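# Tighten two unmarked loose screws with cordless screwdriver

## Task

On the cover plate, find the two screws lacking an orange paint dot; they are loose. Use the cordless screwdriver lying on the table, run by squeezing its trigger, to drive both in until tight. Leave the screwdriver switched off at the end. Avoid letting the bit slip in either of those two sockets: every slip harms the socket, and too many slips mean failure even if the screws end up tight.

## Robot and tools

Robot: two arms, left_arm and right_arm, each ending in an identical five-finger right hand (the hands are not mirrored, so every hand axis and number means the same on both). The screwdriver has a trigger; its reference page can be viewed with show_instructions (no arguments, no motion, no images).

Scene frame: origin at table-top height, halfway between the two arms' nominal bases; +z up, +x away from the robot over the table, +y toward left_arm's side. Positions are in metres, velocities in m/s and rad/s. Orientations print as end_effector_quat_wxyz. Printed positions may be off by a few centimetres.

Hand point: a point fixed to the palm, about 0.05 m in front of it and 0.15 m out from the wrist flange. Its +z runs along the straightened fingers, +y out of the palm, +x across the palm away from the thumb. Straight fingertips sit about 0.06-0.07 m beyond it along +z and 0.06 m behind it along -y. A wrist bracket on the little-finger side can collide with things; with fingers level the wrist can hang lower than the hand and reach the table first.

Row layout (used by execute_actions and move): one flat list of 28 numbers covering both arms, each in [-1, 1]. Numbers 1-6: left_arm dx, dy, dz, rx, ry, rz. Numbers 7-12: left hand motors in the order little, ring, middle, index, thumb_bend, thumb_turn. 13: left force_limit. 14: left speed. Numbers 15-28 repeat the same pattern for right_arm and its hand. The six pose numbers are offsets, not poses: they are measured from that arm's Hand target at the start of the action or move, along scene-frame axes; rotation (rx, ry, rz as one rotation vector) is about the Hand target's position. Scale: 1.0 equals 0.6 m for translation and 180 degrees for rotation. Sending six zeros re-requests the current Hand target. Repeating an offset moves the arm on again. Commanded orientation is clipped to within 32 degrees of the measured one each step.

Hand motor numbers are absolute targets: fingers +1 straight, -1 curled; thumb_bend +1 straight, -1 fully bent; thumb_turn +1 beside the palm, -1 in front of it (opposing the fingers). force_limit maps -1..+1 to roughly 0..10 N at the fingertip (0..15 N for the two thumb motors). speed rises from near zero at -1 to full at +0.48 and stays full up to +1; use about -0.94 or lower for a gentle grip. No value means 'unchanged': to keep a hand as is, resend the last eight numbers actually sent to it (or, if none yet, its hand_measured plus hand_force_limit and hand_speed). To squeeze harder, raise force_limit and send a target more closed than hand_measured.

execute_actions: actions is a list of actions; each action is up to 15 rows, one per 1/30 s step, and the final row is held for the remaining steps. Every row in an action counts from the same start pose. cameras selects images (omitted or ["all"]: all; []: none). An empty actions list just reports state.

move: target is one 28-number row or a list of up to 15 rows, all offsets from the same starting Hand targets. speed is the top path speed in m/s (0.002 to 3.2, default 0.25; rotation up to twice that in rad/s), one value or one per target. blend (m) rounds corners in a list. stop_force (4 to 120 N, shared by both arms) ends an arm's path when its wrist sensor feels that much push against the motion; it is unreliable for turning hands and for light loose objects, and cannot be combined with blocking=false. zero (only with stop_force) re-zeroes moving arms first when true. Paths are straight, do not avoid obstacles, and last 0.5 to 10 s. Keep paths away from an arm's own base. The result adds a move: line saying how it ended (done, off_target, moving, held, fault) and which limits acted (paced: pose clipped; held: steps withheld).

wait: seconds 0 to 10, arms hold their last command. stop: brakes a running move. zoom_image: camera (cam_head_left, cam_head_right, cam_high, cam_left_wrist, cam_right_wrist) and region [x0, y0, x1, y1] in pixels, at most 504 by 504, from that camera's latest image. zero_wrist_force: arm name; subtracts the current wrist reading from later ones. finished_scene: scene number (1 or 2); ends the scene irreversibly.

Result lines: Hand target (last commanded pose, base for next offsets), end_effector_position and velocities, Joint positions and torques, Wrist force and Wrist torque in the hand's own axes (plus the peak reading since last shown), hand_measured, hand_stopped_by (moving, target, force, stalled, fault), hand_load_n (positive means pushed open), possible MOTOR HOT or fault lines, and the scene number.

Cautions: arms are stiff, so aiming even slightly past a firm contact can trigger a stop. About 150 N of outside force or a joint reaching its torque limit (elbow 135 N m, wrist joints 48.6 N m) stops the arm for 10 s. Keep the arms from pressing on each other. Avoid dropping the screwdriver, releasing it while moving, slamming, or overloading fingers. Nothing may fall or be left off the table. Motors heat when holding loads or stretched; a hot motor locks the arm for 30-60 s. Align the bit carefully with each loose screw before running it to prevent slips, release the trigger afterwards, and confirm the tool is off before finishing.

Each tool is called after "Call:" as name([rows], argument=value, ...), one row to a line, values as JSON.

Reference images:

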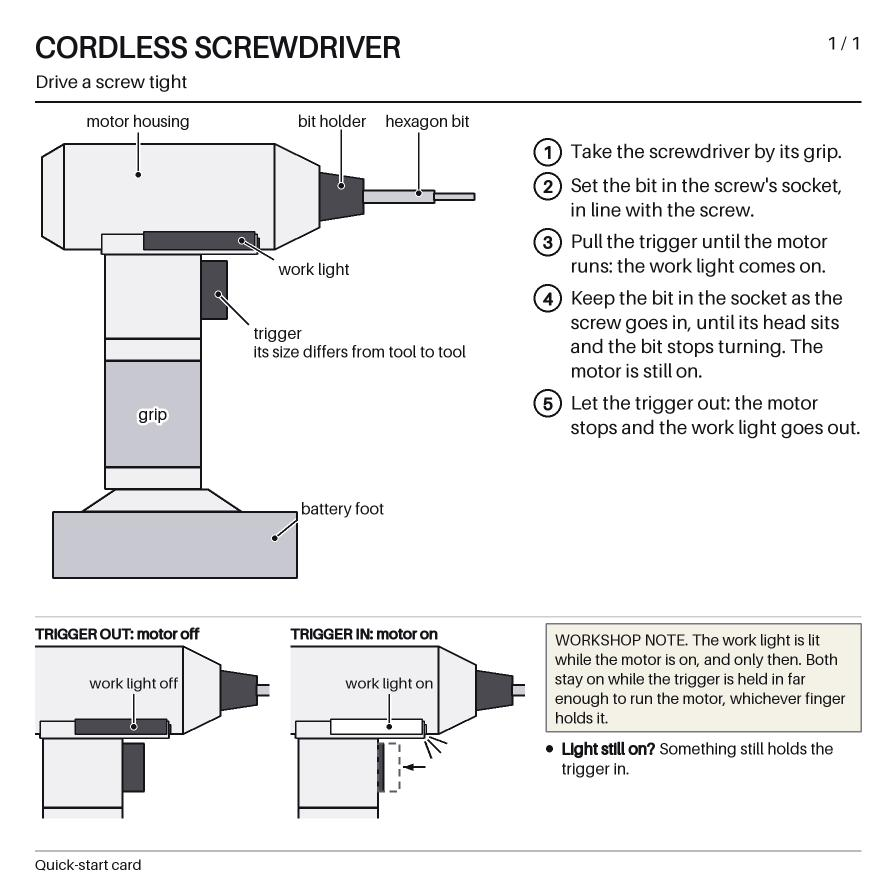

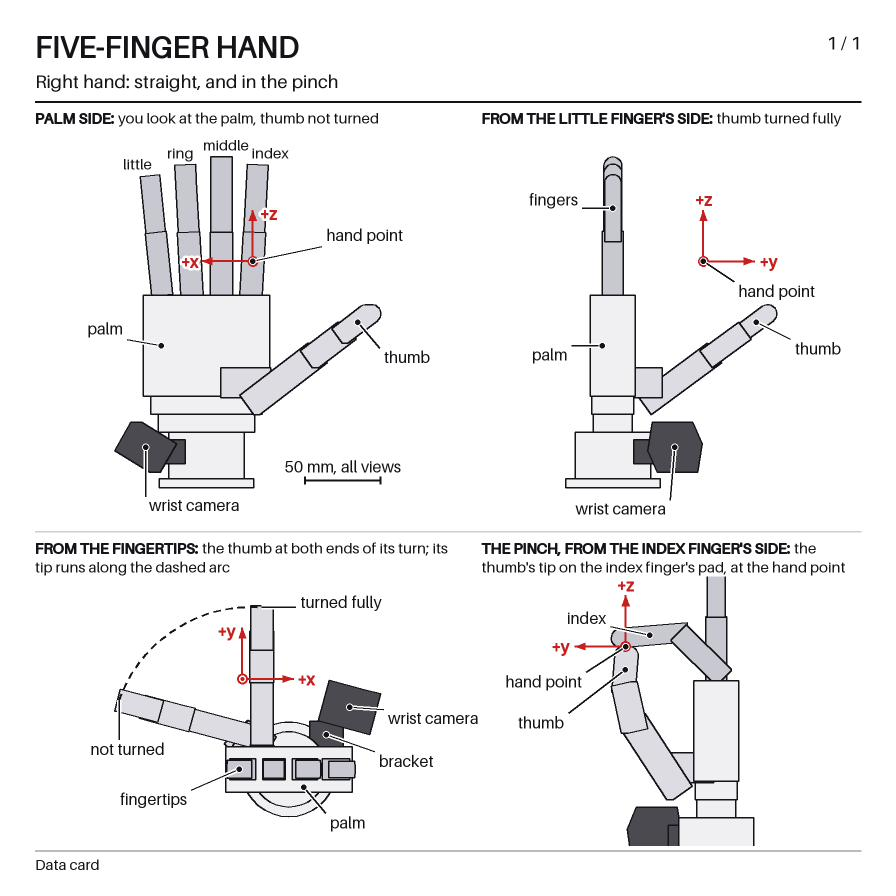

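## Session

Call:
execute_actions(actions=[])

Scene clock: 0.00 s.
left_arm: end_effector_position=(+0.2956, +0.1549, +0.3895) hand_measured=(+1.000, +1.000, +1.000, +1.000, +1.000, +1.000) hand_load_n=(+0.0, +0.0, +0.0, +0.0, +0.0, +0.0) hand_stopped_by=(target, target, target, target, target, target) hand_force_limit=0.00 hand_speed=-0.80 end_effector_quat_wxyz=(-0.069, +0.198, +0.799, -0.564) | right_arm: end_effector_position=(+1.0812, -0.1468, +0.3193) hand_measured=(+1.000, +1.000, +1.000, +1.000, +1.000, +1.000) hand_load_n=(+0.0, +0.0, +0.0, +0.0, +0.0, +0.0) hand_stopped_by=(target, target, target, target, target, target) hand_force_limit=0.00 hand_speed=-0.80 end_effector_quat_wxyz=(+0.236, +0.829, +0.357, +0.359)
Joint positions: left_arm=[-0.786 -1.52 2.016 0.291 2.618 -2.305] | right_arm=[0.489 -0.534 0.623 0.738 2.111 1.092]
Joint velocities: within noise
Joint torques (N m): no reading
Wrist force (N): no reading
Wrist torque (N m): no reading
Wrist force, peak (N): no reading
Hand target: left_arm +0.2956, +0.1549, +0.3895; -0.069, +0.198, +0.799, -0.564 | right_arm +1.0812, -0.1468, +0.3193; +0.236, +0.829, +0.357, +0.359

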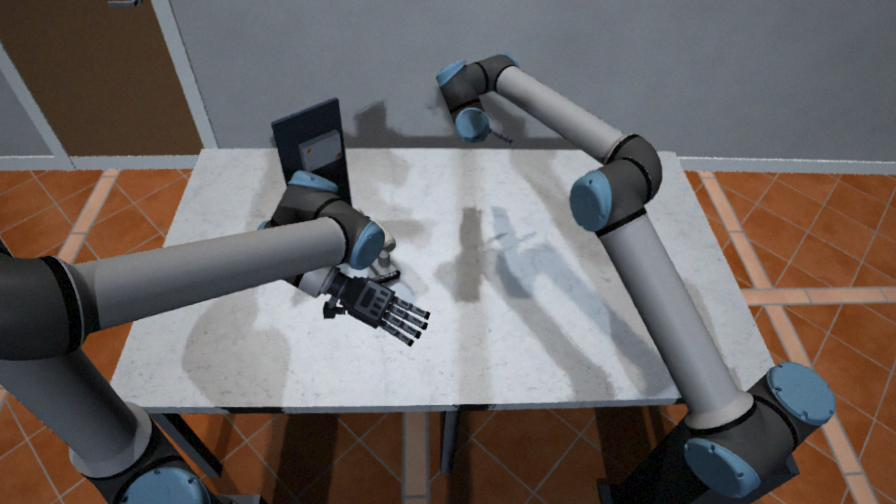

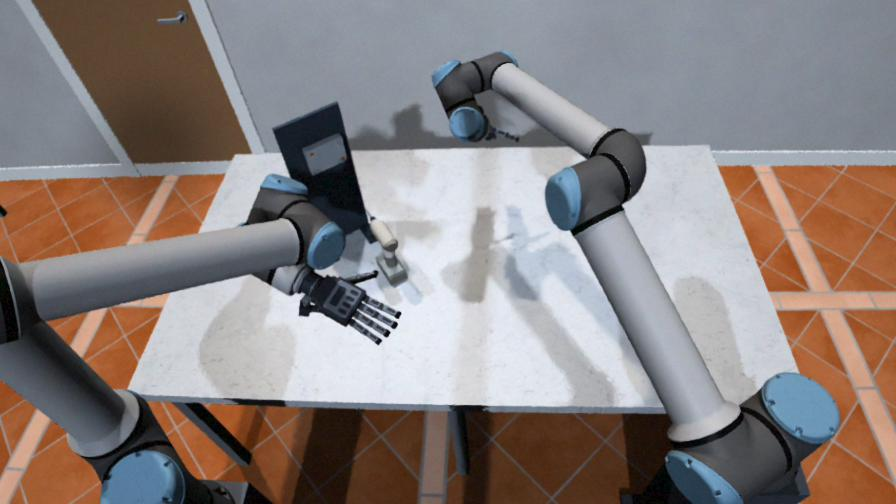

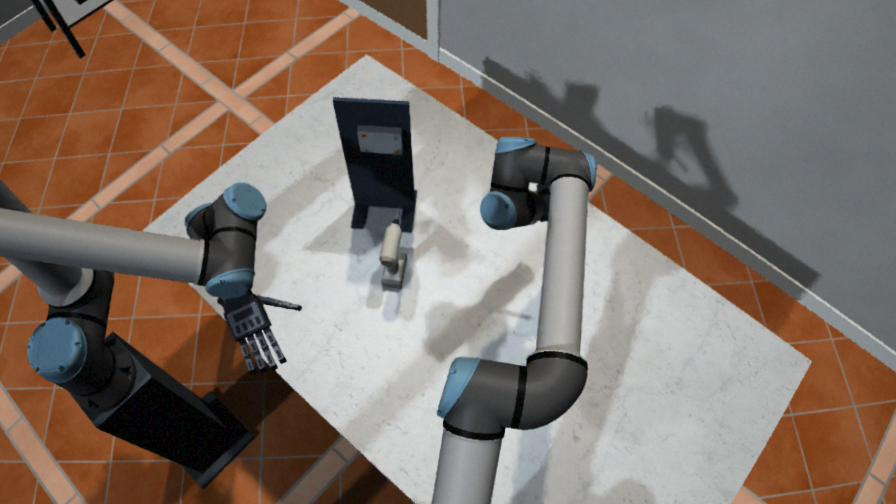

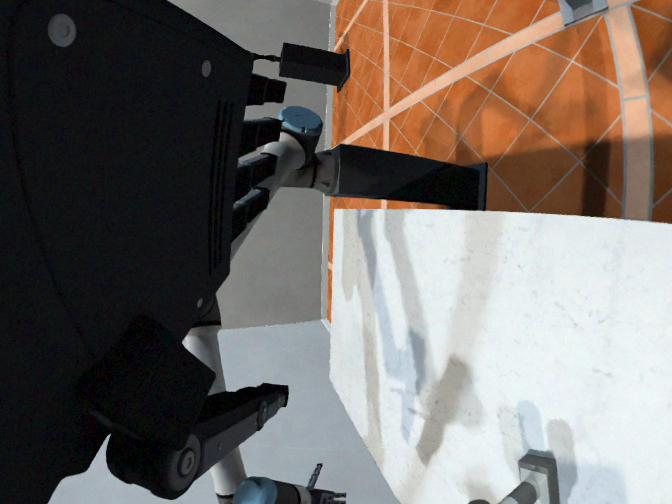

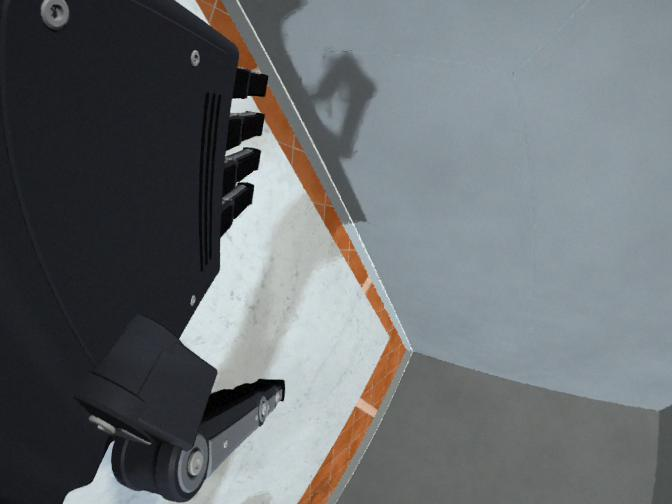

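Call:
zoom_image(camera="cam_head_right", region=[260, 90, 440, 300])

Call:
zoom_image(camera="cam_high", region=[310, 80, 450, 310])

Call:
zoom_image(camera="cam_high", region=[340, 110, 420, 170])

Call:
zoom_image(camera="cam_head_right", region=[290, 125, 360, 175])

Scaled by 2.400.

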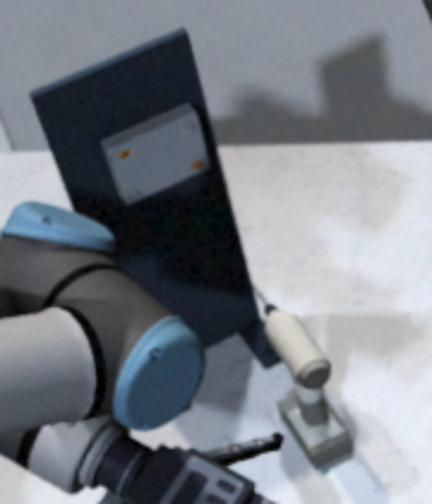

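Scaled by 2.191.

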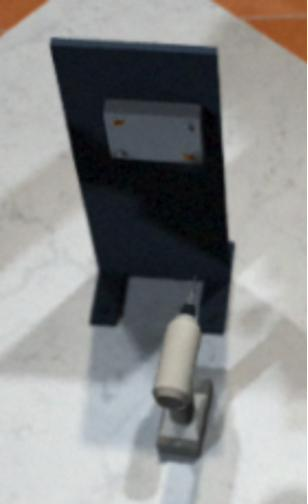

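Scaled by 6.300.

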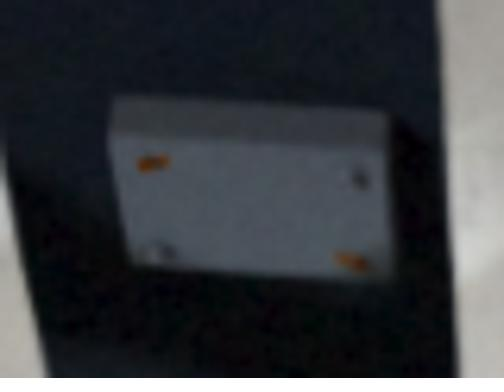

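Scaled by 7.200.

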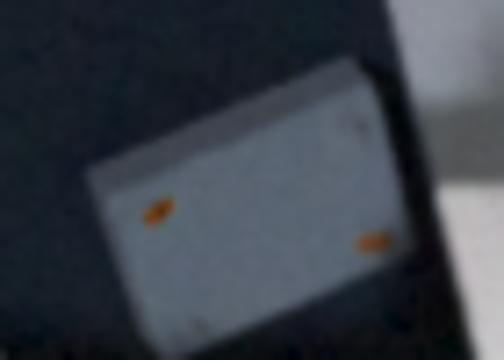

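Call:
move(target=[0.15,-0.06,0,0.266,-0.454,0.475,1,1,1,1,1,1,0,-0.8,0,0,0,0,0,0,1,1,1,1,1,1,0,-0.8], speed=0.4)

Scene clock: 5.90 s.
left_arm: end_effector_position=(+0.3856, +0.1189, +0.3894) hand_measured=(+1.000, +1.000, +1.000, +1.000, +1.000, +1.000) hand_load_n=(+0.0, +0.0, +0.0, +0.0, +0.0, +0.0) hand_stopped_by=(target, target, target, target, target, target) hand_force_limit=0.00 hand_speed=-0.80 end_effector_quat_wxyz=(+0.701, -0.092, +0.701, +0.092) | right_arm: end_effector_position=(+1.0812, -0.1468, +0.3193) hand_measured=(+1.000, +1.000, +1.000, +1.000, +1.000, +1.000) hand_load_n=(+0.0, +0.0, +0.0, +0.0, +0.0, +0.0) hand_stopped_by=(target, target, target, target, target, target) hand_force_limit=0.00 hand_speed=-0.80 end_effector_quat_wxyz=(+0.236, +0.829, +0.357, +0.359)
Joint positions: left_arm=[-1.48 -0.911 2.083 1.966 0.136 -4.708] | right_arm=[0.489 -0.534 0.623 0.738 2.111 1.092]
Joint torques (N m): left_arm=[9.66 -78.35 -17.76 -4.34 0.49 2.52] | right_arm=[-5.44 -123.59 -37.82 2.19 2.09 -0.82]
Wrist force (N): left_arm=[-2.3 2.8 -0.4] | right_arm=[0.1 -0.3 0.2]
Wrist torque (N m): left_arm=[0.47 0.46 -0.14] | right_arm=[-0.06 -0.02 0.00]
Wrist force, peak (N): left_arm=[-2.0 3.0 -0.6] | right_arm=[0.4 -0.3 0.4]
Hand target: left_arm +0.3856, +0.1189, +0.3895; +0.701, -0.092, +0.701, +0.092 | right_arm +1.0812, -0.1468, +0.3193; +0.236, +0.829, +0.357, +0.359
Off the commanded pose: left_arm 0.000 m, 0 deg | right_arm 0.000 m, 0 deg.
move: done

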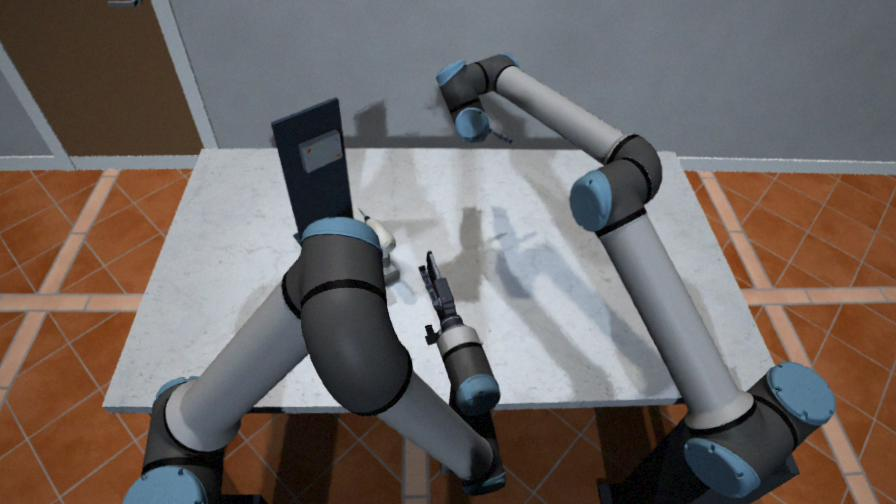

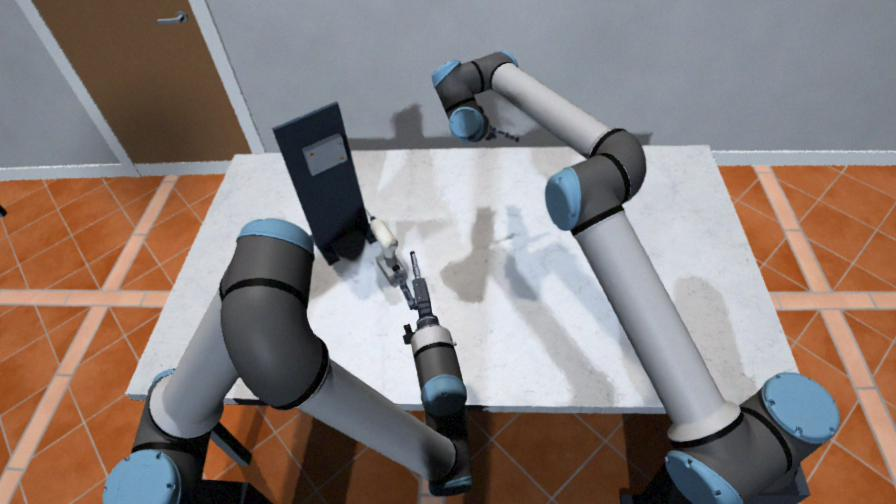

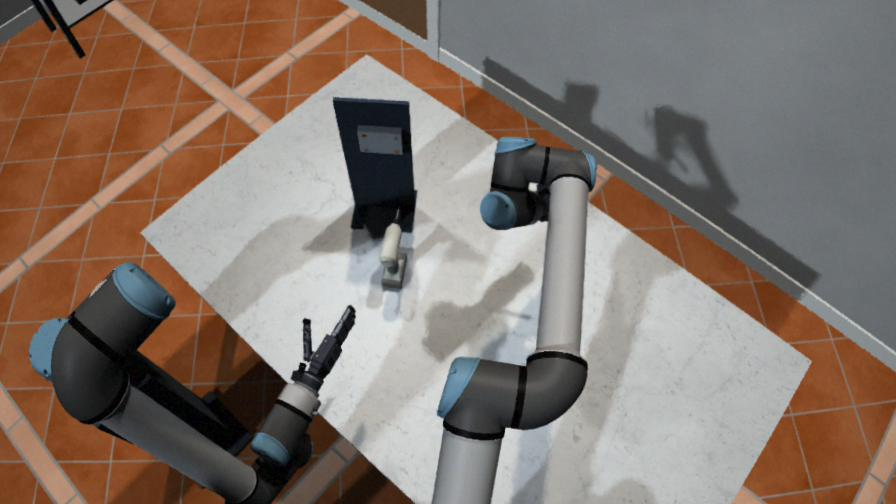

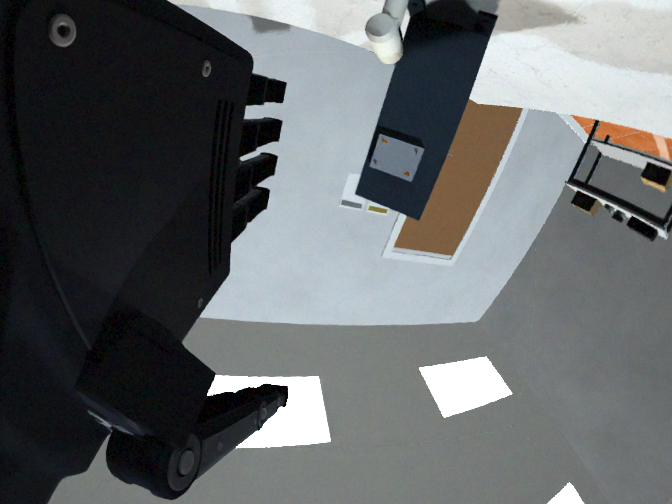

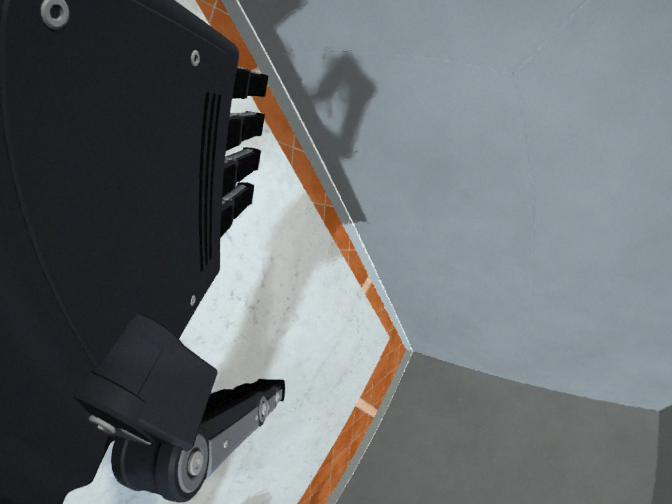

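Call:
zoom_image(camera="cam_left_wrist", region=[320, 0, 540, 220])

Call:
zoom_image(camera="cam_head_right", region=[260, 90, 480, 330])

Call:
zoom_image(camera="cam_high", region=[270, 180, 450, 400])

Scaled by 2.291 from the camera's 672x504 image, which has a finer 960x720 frame.

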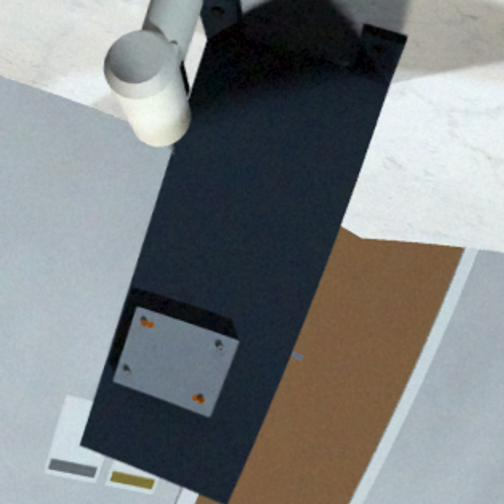

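Scaled by 2.100.

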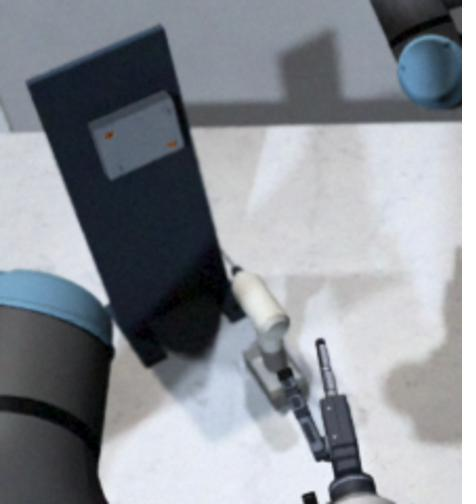

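Scaled by 2.291.

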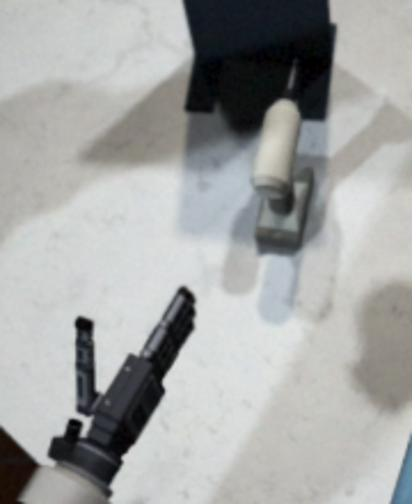

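Call:
move(target=[0.3,-0.05,-0.2,0,0,0.083,1,1,1,1,1,1,0,-0.8,0,0,0,0,0,0,1,1,1,1,1,1,0,-0.8], speed=0.3)

Call:
zoom_image(camera="cam_left_wrist", region=[250, 0, 672, 316])

Call:
zoom_image(camera="cam_head_right", region=[320, 190, 480, 320])

Call:
zoom_image(camera="cam_high", region=[330, 180, 470, 320])

Scene clock: 8.17 s.
left_arm: end_effector_position=(+0.5655, +0.0889, +0.2695) hand_measured=(+1.000, +1.000, +1.000, +1.000, +1.000, +1.000) hand_load_n=(+0.0, +0.0, +0.0, +0.0, +0.0, +0.0) hand_stopped_by=(target, target, target, target, target, target) hand_force_limit=0.00 hand_speed=-0.80 end_effector_quat_wxyz=(+0.683, -0.183, +0.683, +0.182) | right_arm: end_effector_position=(+1.0812, -0.1468, +0.3193) hand_measured=(+1.000, +1.000, +1.000, +1.000, +1.000, +1.000) hand_load_n=(+0.0, +0.0, +0.0, +0.0, +0.0, +0.0) hand_stopped_by=(target, target, target, target, target, target) hand_force_limit=0.00 hand_speed=-0.80 end_effector_quat_wxyz=(+0.236, +0.829, +0.357, +0.359)
Joint positions: left_arm=[-1.204 -0.582 1.644 2.074 0.121 -4.708] | right_arm=[0.489 -0.534 0.623 0.738 2.111 1.092]
Joint torques (N m): left_arm=[9.44 -67.87 -31.42 -1.52 -1.63 3.46] | right_arm=[-5.9 -126.33 -37.3 2.29 2.02 -1.09]
Wrist force (N): left_arm=[-1.7 2.7 0.2] | right_arm=[-0.3 0.1 0.1]
Wrist torque (N m): left_arm=[0.41 0.37 -0.12] | right_arm=[0.00 0.05 -0.02]
Wrist force, peak (N): left_arm=[-3.5 3.9 -2.6] | right_arm=[0.5 0.3 0.1]
Hand target: left_arm +0.5656, +0.0889, +0.2695; +0.683, -0.183, +0.683, +0.182 | right_arm +1.0812, -0.1468, +0.3193; +0.236, +0.829, +0.357, +0.359
Off the commanded pose: left_arm 0.000 m, 0 deg | right_arm 0.000 m, 0 deg.
move: done

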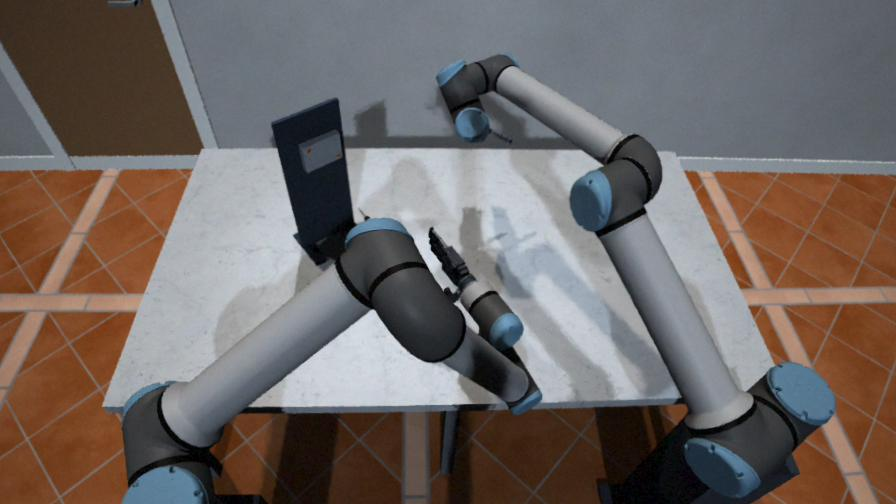

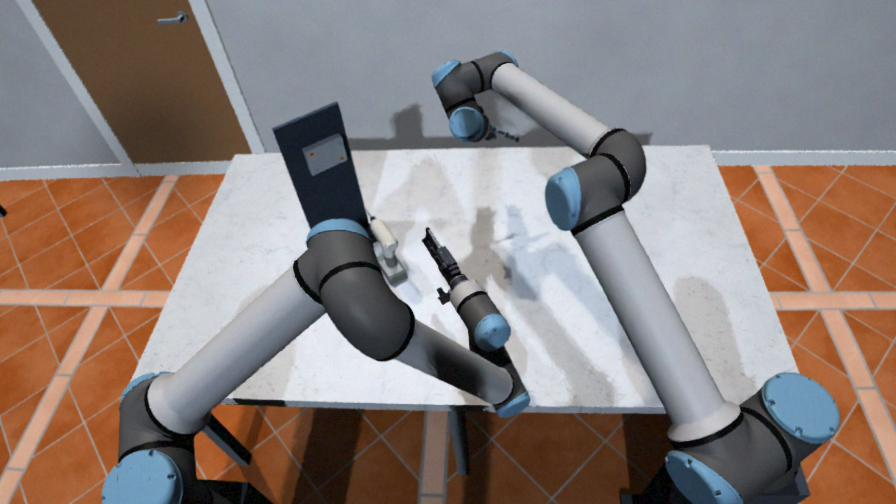

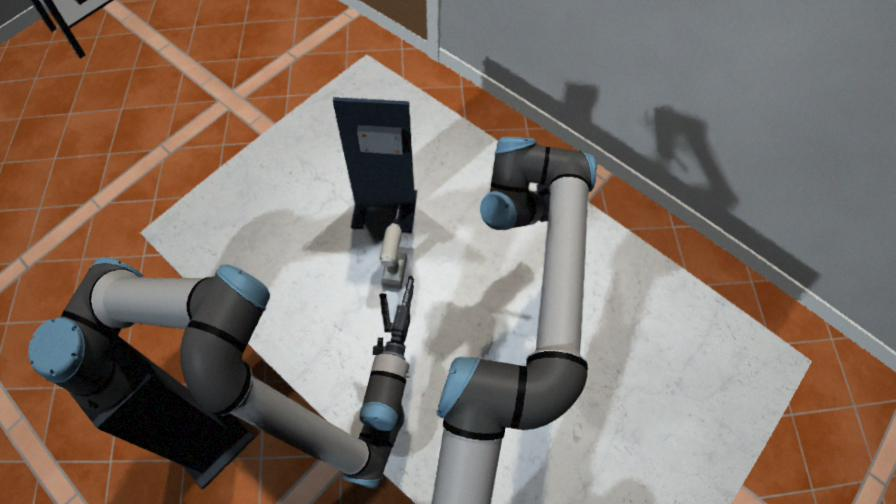

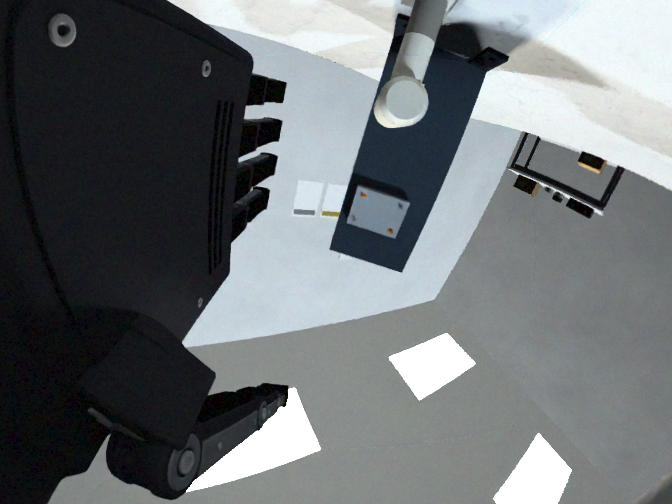

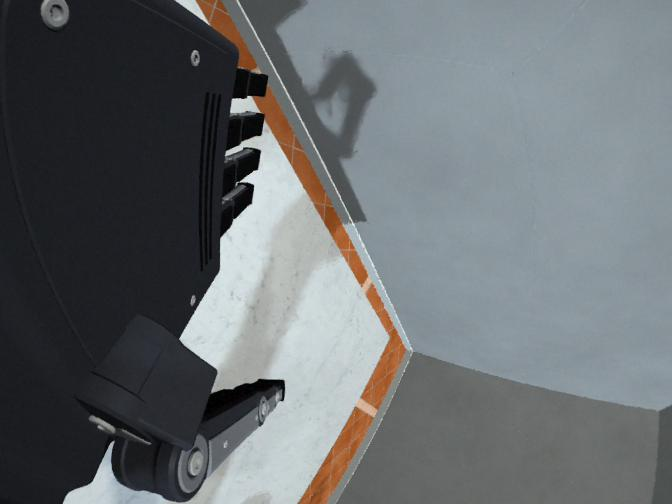

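Scaled by 1.194 from the camera's 672x504 image, which has a finer 960x720 frame.

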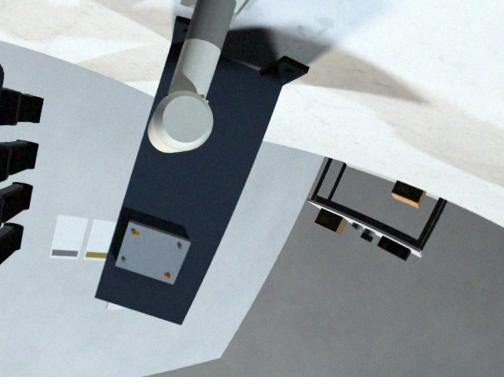

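Scaled by 3.150.

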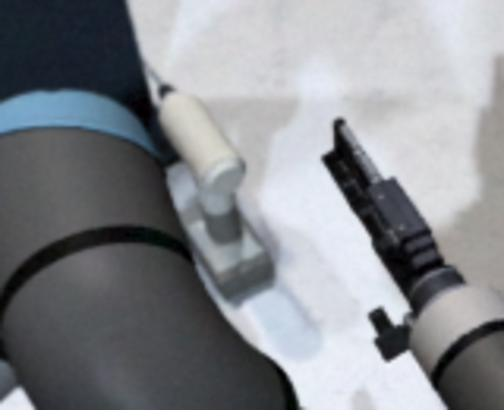

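Scaled by 3.600.

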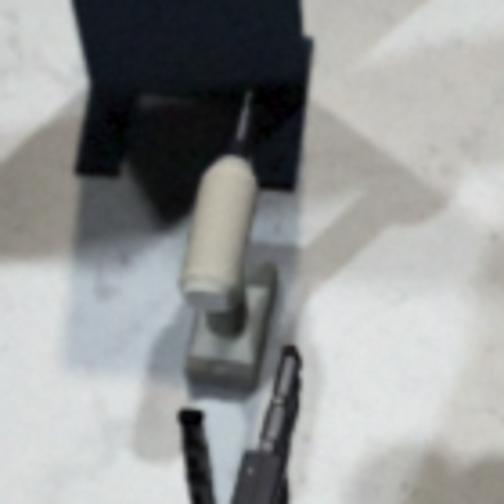

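Call:
move(target=[0.165,0.047,-0.15,0,0,0.0167,1,1,1,1,1,1,0,-0.8,0,0,0,0,0,0,1,1,1,1,1,1,0,-0.8], speed=0.3)

Call:
zoom_image(camera="cam_head_right", region=[340, 190, 480, 320])

Call:
zoom_image(camera="cam_high", region=[340, 180, 480, 320])

Scene clock: 9.37 s.
left_arm: end_effector_position=(+0.6327, +0.1096, +0.2080) hand_measured=(+1.000, +1.000, +1.000, +1.000, +1.000, +1.000) hand_load_n=(+0.0, +0.0, +0.0, +0.0, +0.0, +0.0) hand_stopped_by=(target, target, target, target, target, target) hand_force_limit=0.00 hand_speed=-0.80 end_effector_quat_wxyz=(+0.680, -0.195, +0.679, +0.195) | right_arm: end_effector_position=(+1.0812, -0.1468, +0.3193) hand_measured=(+1.000, +1.000, +1.000, +1.000, +1.000, +1.000) hand_load_n=(+0.0, +0.0, +0.0, +0.0, +0.0, +0.0) hand_stopped_by=(target, target, target, target, target, target) hand_force_limit=0.00 hand_speed=-0.80 end_effector_quat_wxyz=(+0.236, +0.829, +0.357, +0.359)
Joint positions: left_arm=[-1.114 -0.466 1.53 2.08 0.068 -4.716] | right_arm=[0.489 -0.534 0.623 0.738 2.111 1.092]
Joint torques (N m): left_arm=[0.88 -88.82 -22.57 0.25 -0.21 0.32] | right_arm=[-6.71 -125.6 -36.65 2.58 1.99 -0.99]
Wrist force (N): left_arm=[-0.4 3.6 -0.2] | right_arm=[-0.3 0.3 -0.2]
Wrist torque (N m): left_arm=[0.57 0.18 -0.01] | right_arm=[0.05 0.05 0.00]
Wrist force, peak (N): left_arm=[5.1 -1.4 8.2] | right_arm=[0.1 0.6 0.4]
Hand target: left_arm +0.6327, +0.1096, +0.2080; +0.680, -0.195, +0.679, +0.195 (not the last commanded pose) | right_arm +1.0812, -0.1468, +0.3193; +0.236, +0.829, +0.357, +0.359
Off the commanded pose: left_arm 0.043 m, 1 deg | right_arm 0.000 m, 0 deg.
FORCE FAULT: contact force on the left arm reached its limit, and that arm stopped. The contact can be on any part of that arm, not only on its tool. That arm's remaining commands of this call were not run. That arm is still stopped at the end of this call. That arm stays stopped for about 10 more seconds. Until then a move that you send moves the other arm only, and its call returns only when the move has ended. Once the stop has ended, the next robot result says so. If the stop ends while you think or write, that arm runs what you send next, counted from a new Hand target: where the arm stands when the stop ends. While its stop runs, that arm, its gripper or tool too, takes no new command. Until it ends, the stop uses up actions while you think or wait. An arm that is not stopped still takes commands.
move: fault (left_arm)

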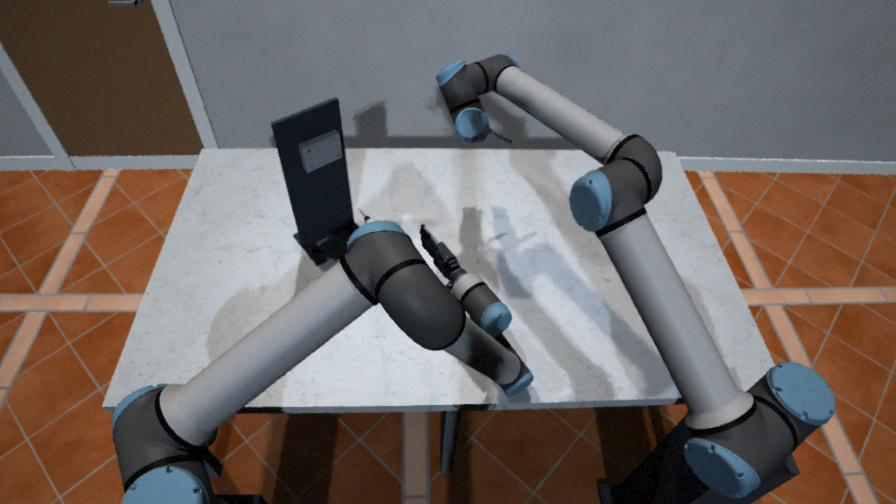

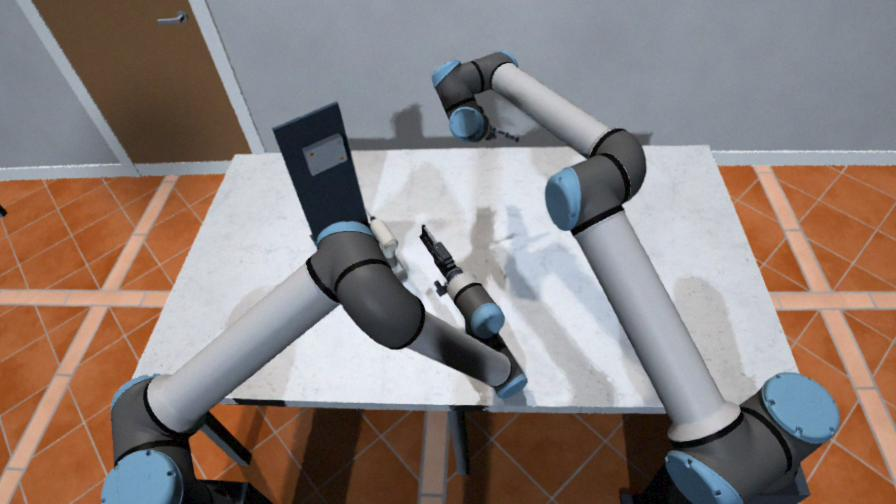

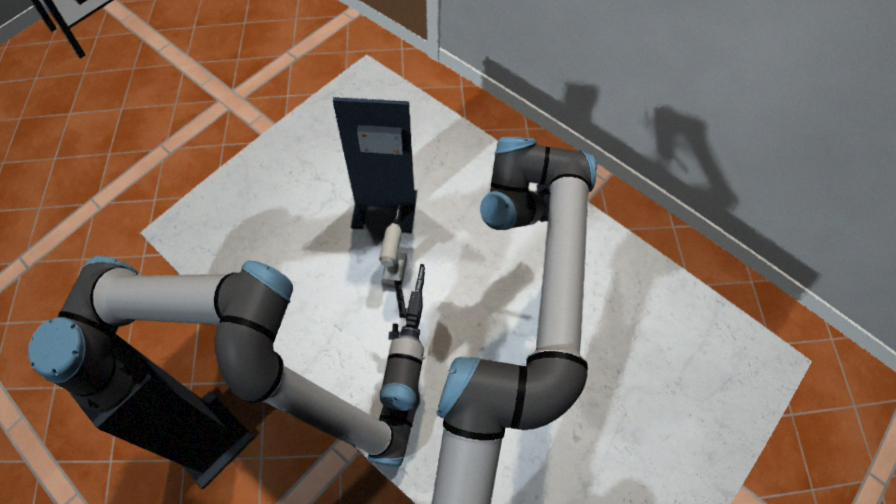

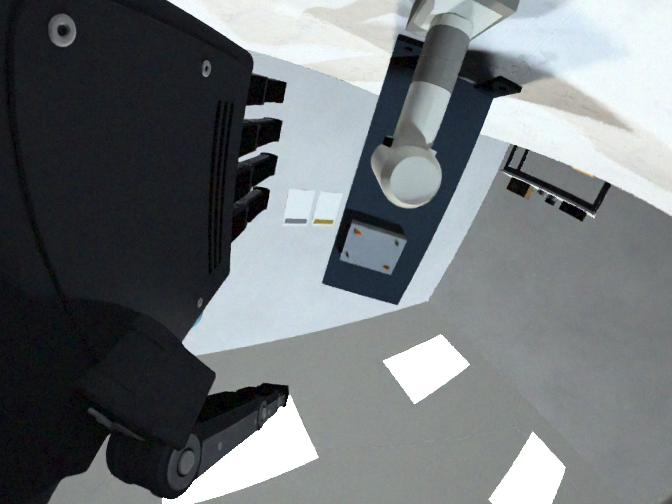

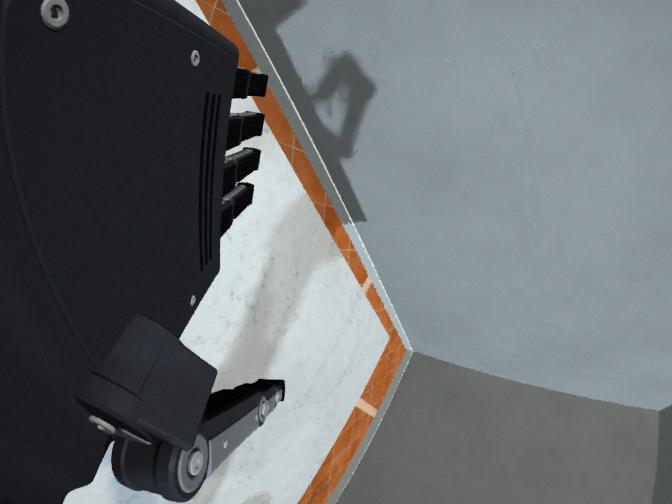

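Scaled by 3.600.

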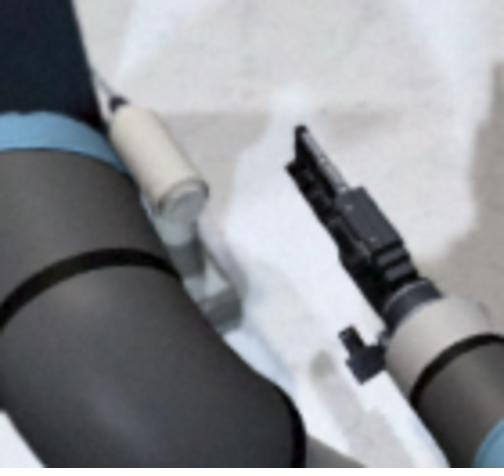

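Scaled by 3.600.

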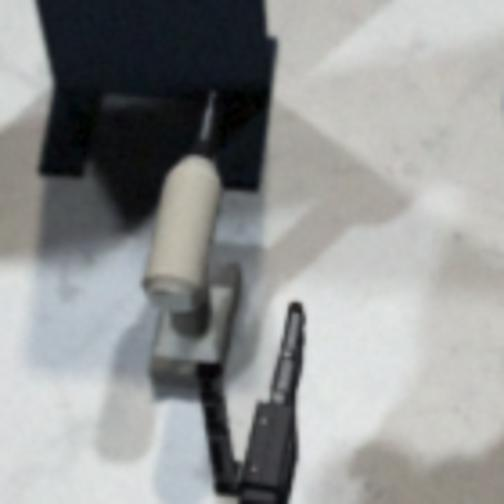

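Call:
wait(seconds=10, cameras=[])

Call:
move(target=[-0.11,-0.034,0.25,0,0,0,1,1,1,1,1,1,0,-0.8,0,0,0,0,0,0,1,1,1,1,1,1,0,-0.8], speed=0.2, cameras=[])

Scene clock: 20.07 s.
left_arm: end_effector_position=(+0.6327, +0.1096, +0.2080) hand_measured=(+1.000, +1.000, +1.000, +1.000, +1.000, +1.000) hand_load_n=(+0.0, +0.0, +0.0, +0.0, -0.5, +0.0) hand_stopped_by=(target, target, target, target, target, target) hand_force_limit=0.00 hand_speed=-0.80 end_effector_quat_wxyz=(+0.680, -0.195, +0.679, +0.195) | right_arm: end_effector_position=(+1.0812, -0.1468, +0.3193) hand_measured=(+1.000, +1.000, +1.000, +1.000, +1.000, +1.000) hand_load_n=(+0.0, +0.0, +0.0, +0.0, +0.0, +0.0) hand_stopped_by=(target, target, target, target, target, target) hand_force_limit=0.00 hand_speed=-0.80 end_effector_quat_wxyz=(+0.236, +0.829, +0.357, +0.359)
Joint positions: left_arm=[-1.114 -0.466 1.53 2.08 0.068 -4.716] | right_arm=[0.489 -0.534 0.623 0.738 2.111 1.092]
Joint torques (N m): left_arm=[3 -90.27 -23.08 0.24 -0.35 0.04] | right_arm=[-14.34 -126.31 -35.97 3.42 1.99 -1.29]
Wrist force (N): left_arm=[-0.4 3.8 -0.1] | right_arm=[-0.2 0.4 0.2]
Wrist torque (N m): left_arm=[0.59 0.18 0.00] | right_arm=[0.04 0.02 0.01]
Wrist force, peak (N): left_arm=[-0.5 4.6 -0.8] | right_arm=[-0.4 0.7 0.1]
Hand target: left_arm +0.6327, +0.1096, +0.2080; +0.680, -0.195, +0.679, +0.195 (not the last commanded pose) | right_arm +1.0812, -0.1468, +0.3193; +0.236, +0.829, +0.357, +0.359
Off the commanded pose: left_arm 0.043 m, 1 deg | right_arm 0.000 m, 0 deg.
FORCE FAULT, CONTINUED: the left arm's stop, for the force fault that an earlier result reported, is over. The rest of the stop counts as 19 of the actions that you can send in this scene. That arm's target is now where it stood when the stop ended, not its last command. That arm accepts commands again.
wait: 10.00 s; at rest from the start
No camera images: "cameras" was empty.

Scene clock: 21.37 s.
left_arm: end_effector_position=(+0.5667, +0.0893, +0.3579) hand_measured=(+1.000, +1.000, +1.000, +1.000, +1.000, +1.000) hand_load_n=(+0.0, +0.0, +0.0, +0.0, +0.0, +0.0) hand_stopped_by=(target, target, target, target, target, target) hand_force_limit=0.00 hand_speed=-0.80 end_effector_quat_wxyz=(+0.680, -0.195, +0.679, +0.195) | right_arm: end_effector_position=(+1.0812, -0.1468, +0.3193) hand_measured=(+1.000, +1.000, +1.000, +1.000, +1.000, +1.000) hand_load_n=(+0.0, +0.0, +0.0, +0.0, +0.0, +0.0) hand_stopped_by=(target, target, target, target, target, target) hand_force_limit=0.00 hand_speed=-0.80 end_effector_quat_wxyz=(+0.236, +0.829, +0.357, +0.359)
Joint positions: left_arm=[-1.198 -0.696 1.652 2.187 0.152 -4.715] | right_arm=[0.489 -0.534 0.623 0.738 2.111 1.092]
Joint torques (N m): left_arm=[1.85 -86.23 -36.27 -2.83 -2.35 1.93] | right_arm=[-14.8 -126.06 -36.51 3.53 2.01 -1.23]
Wrist force (N): left_arm=[-0.3 3.8 -0.2] | right_arm=[-0.1 -0.3 -0.3]
Wrist torque (N m): left_arm=[0.61 0.16 0.00] | right_arm=[-0.02 0.01 -0.01]
Wrist force, peak (N): left_arm=[-2.5 4.4 -1.1] | right_arm=[-0.1 0.5 -0.1]
Hand target: left_arm +0.5667, +0.0892, +0.3580; +0.680, -0.195, +0.679, +0.195 | right_arm +1.0812, -0.1468, +0.3193; +0.236, +0.829, +0.357, +0.359
Off the commanded pose: left_arm 0.000 m, 0 deg | right_arm 0.000 m, 0 deg.
move: done
No camera images: "cameras" was empty.


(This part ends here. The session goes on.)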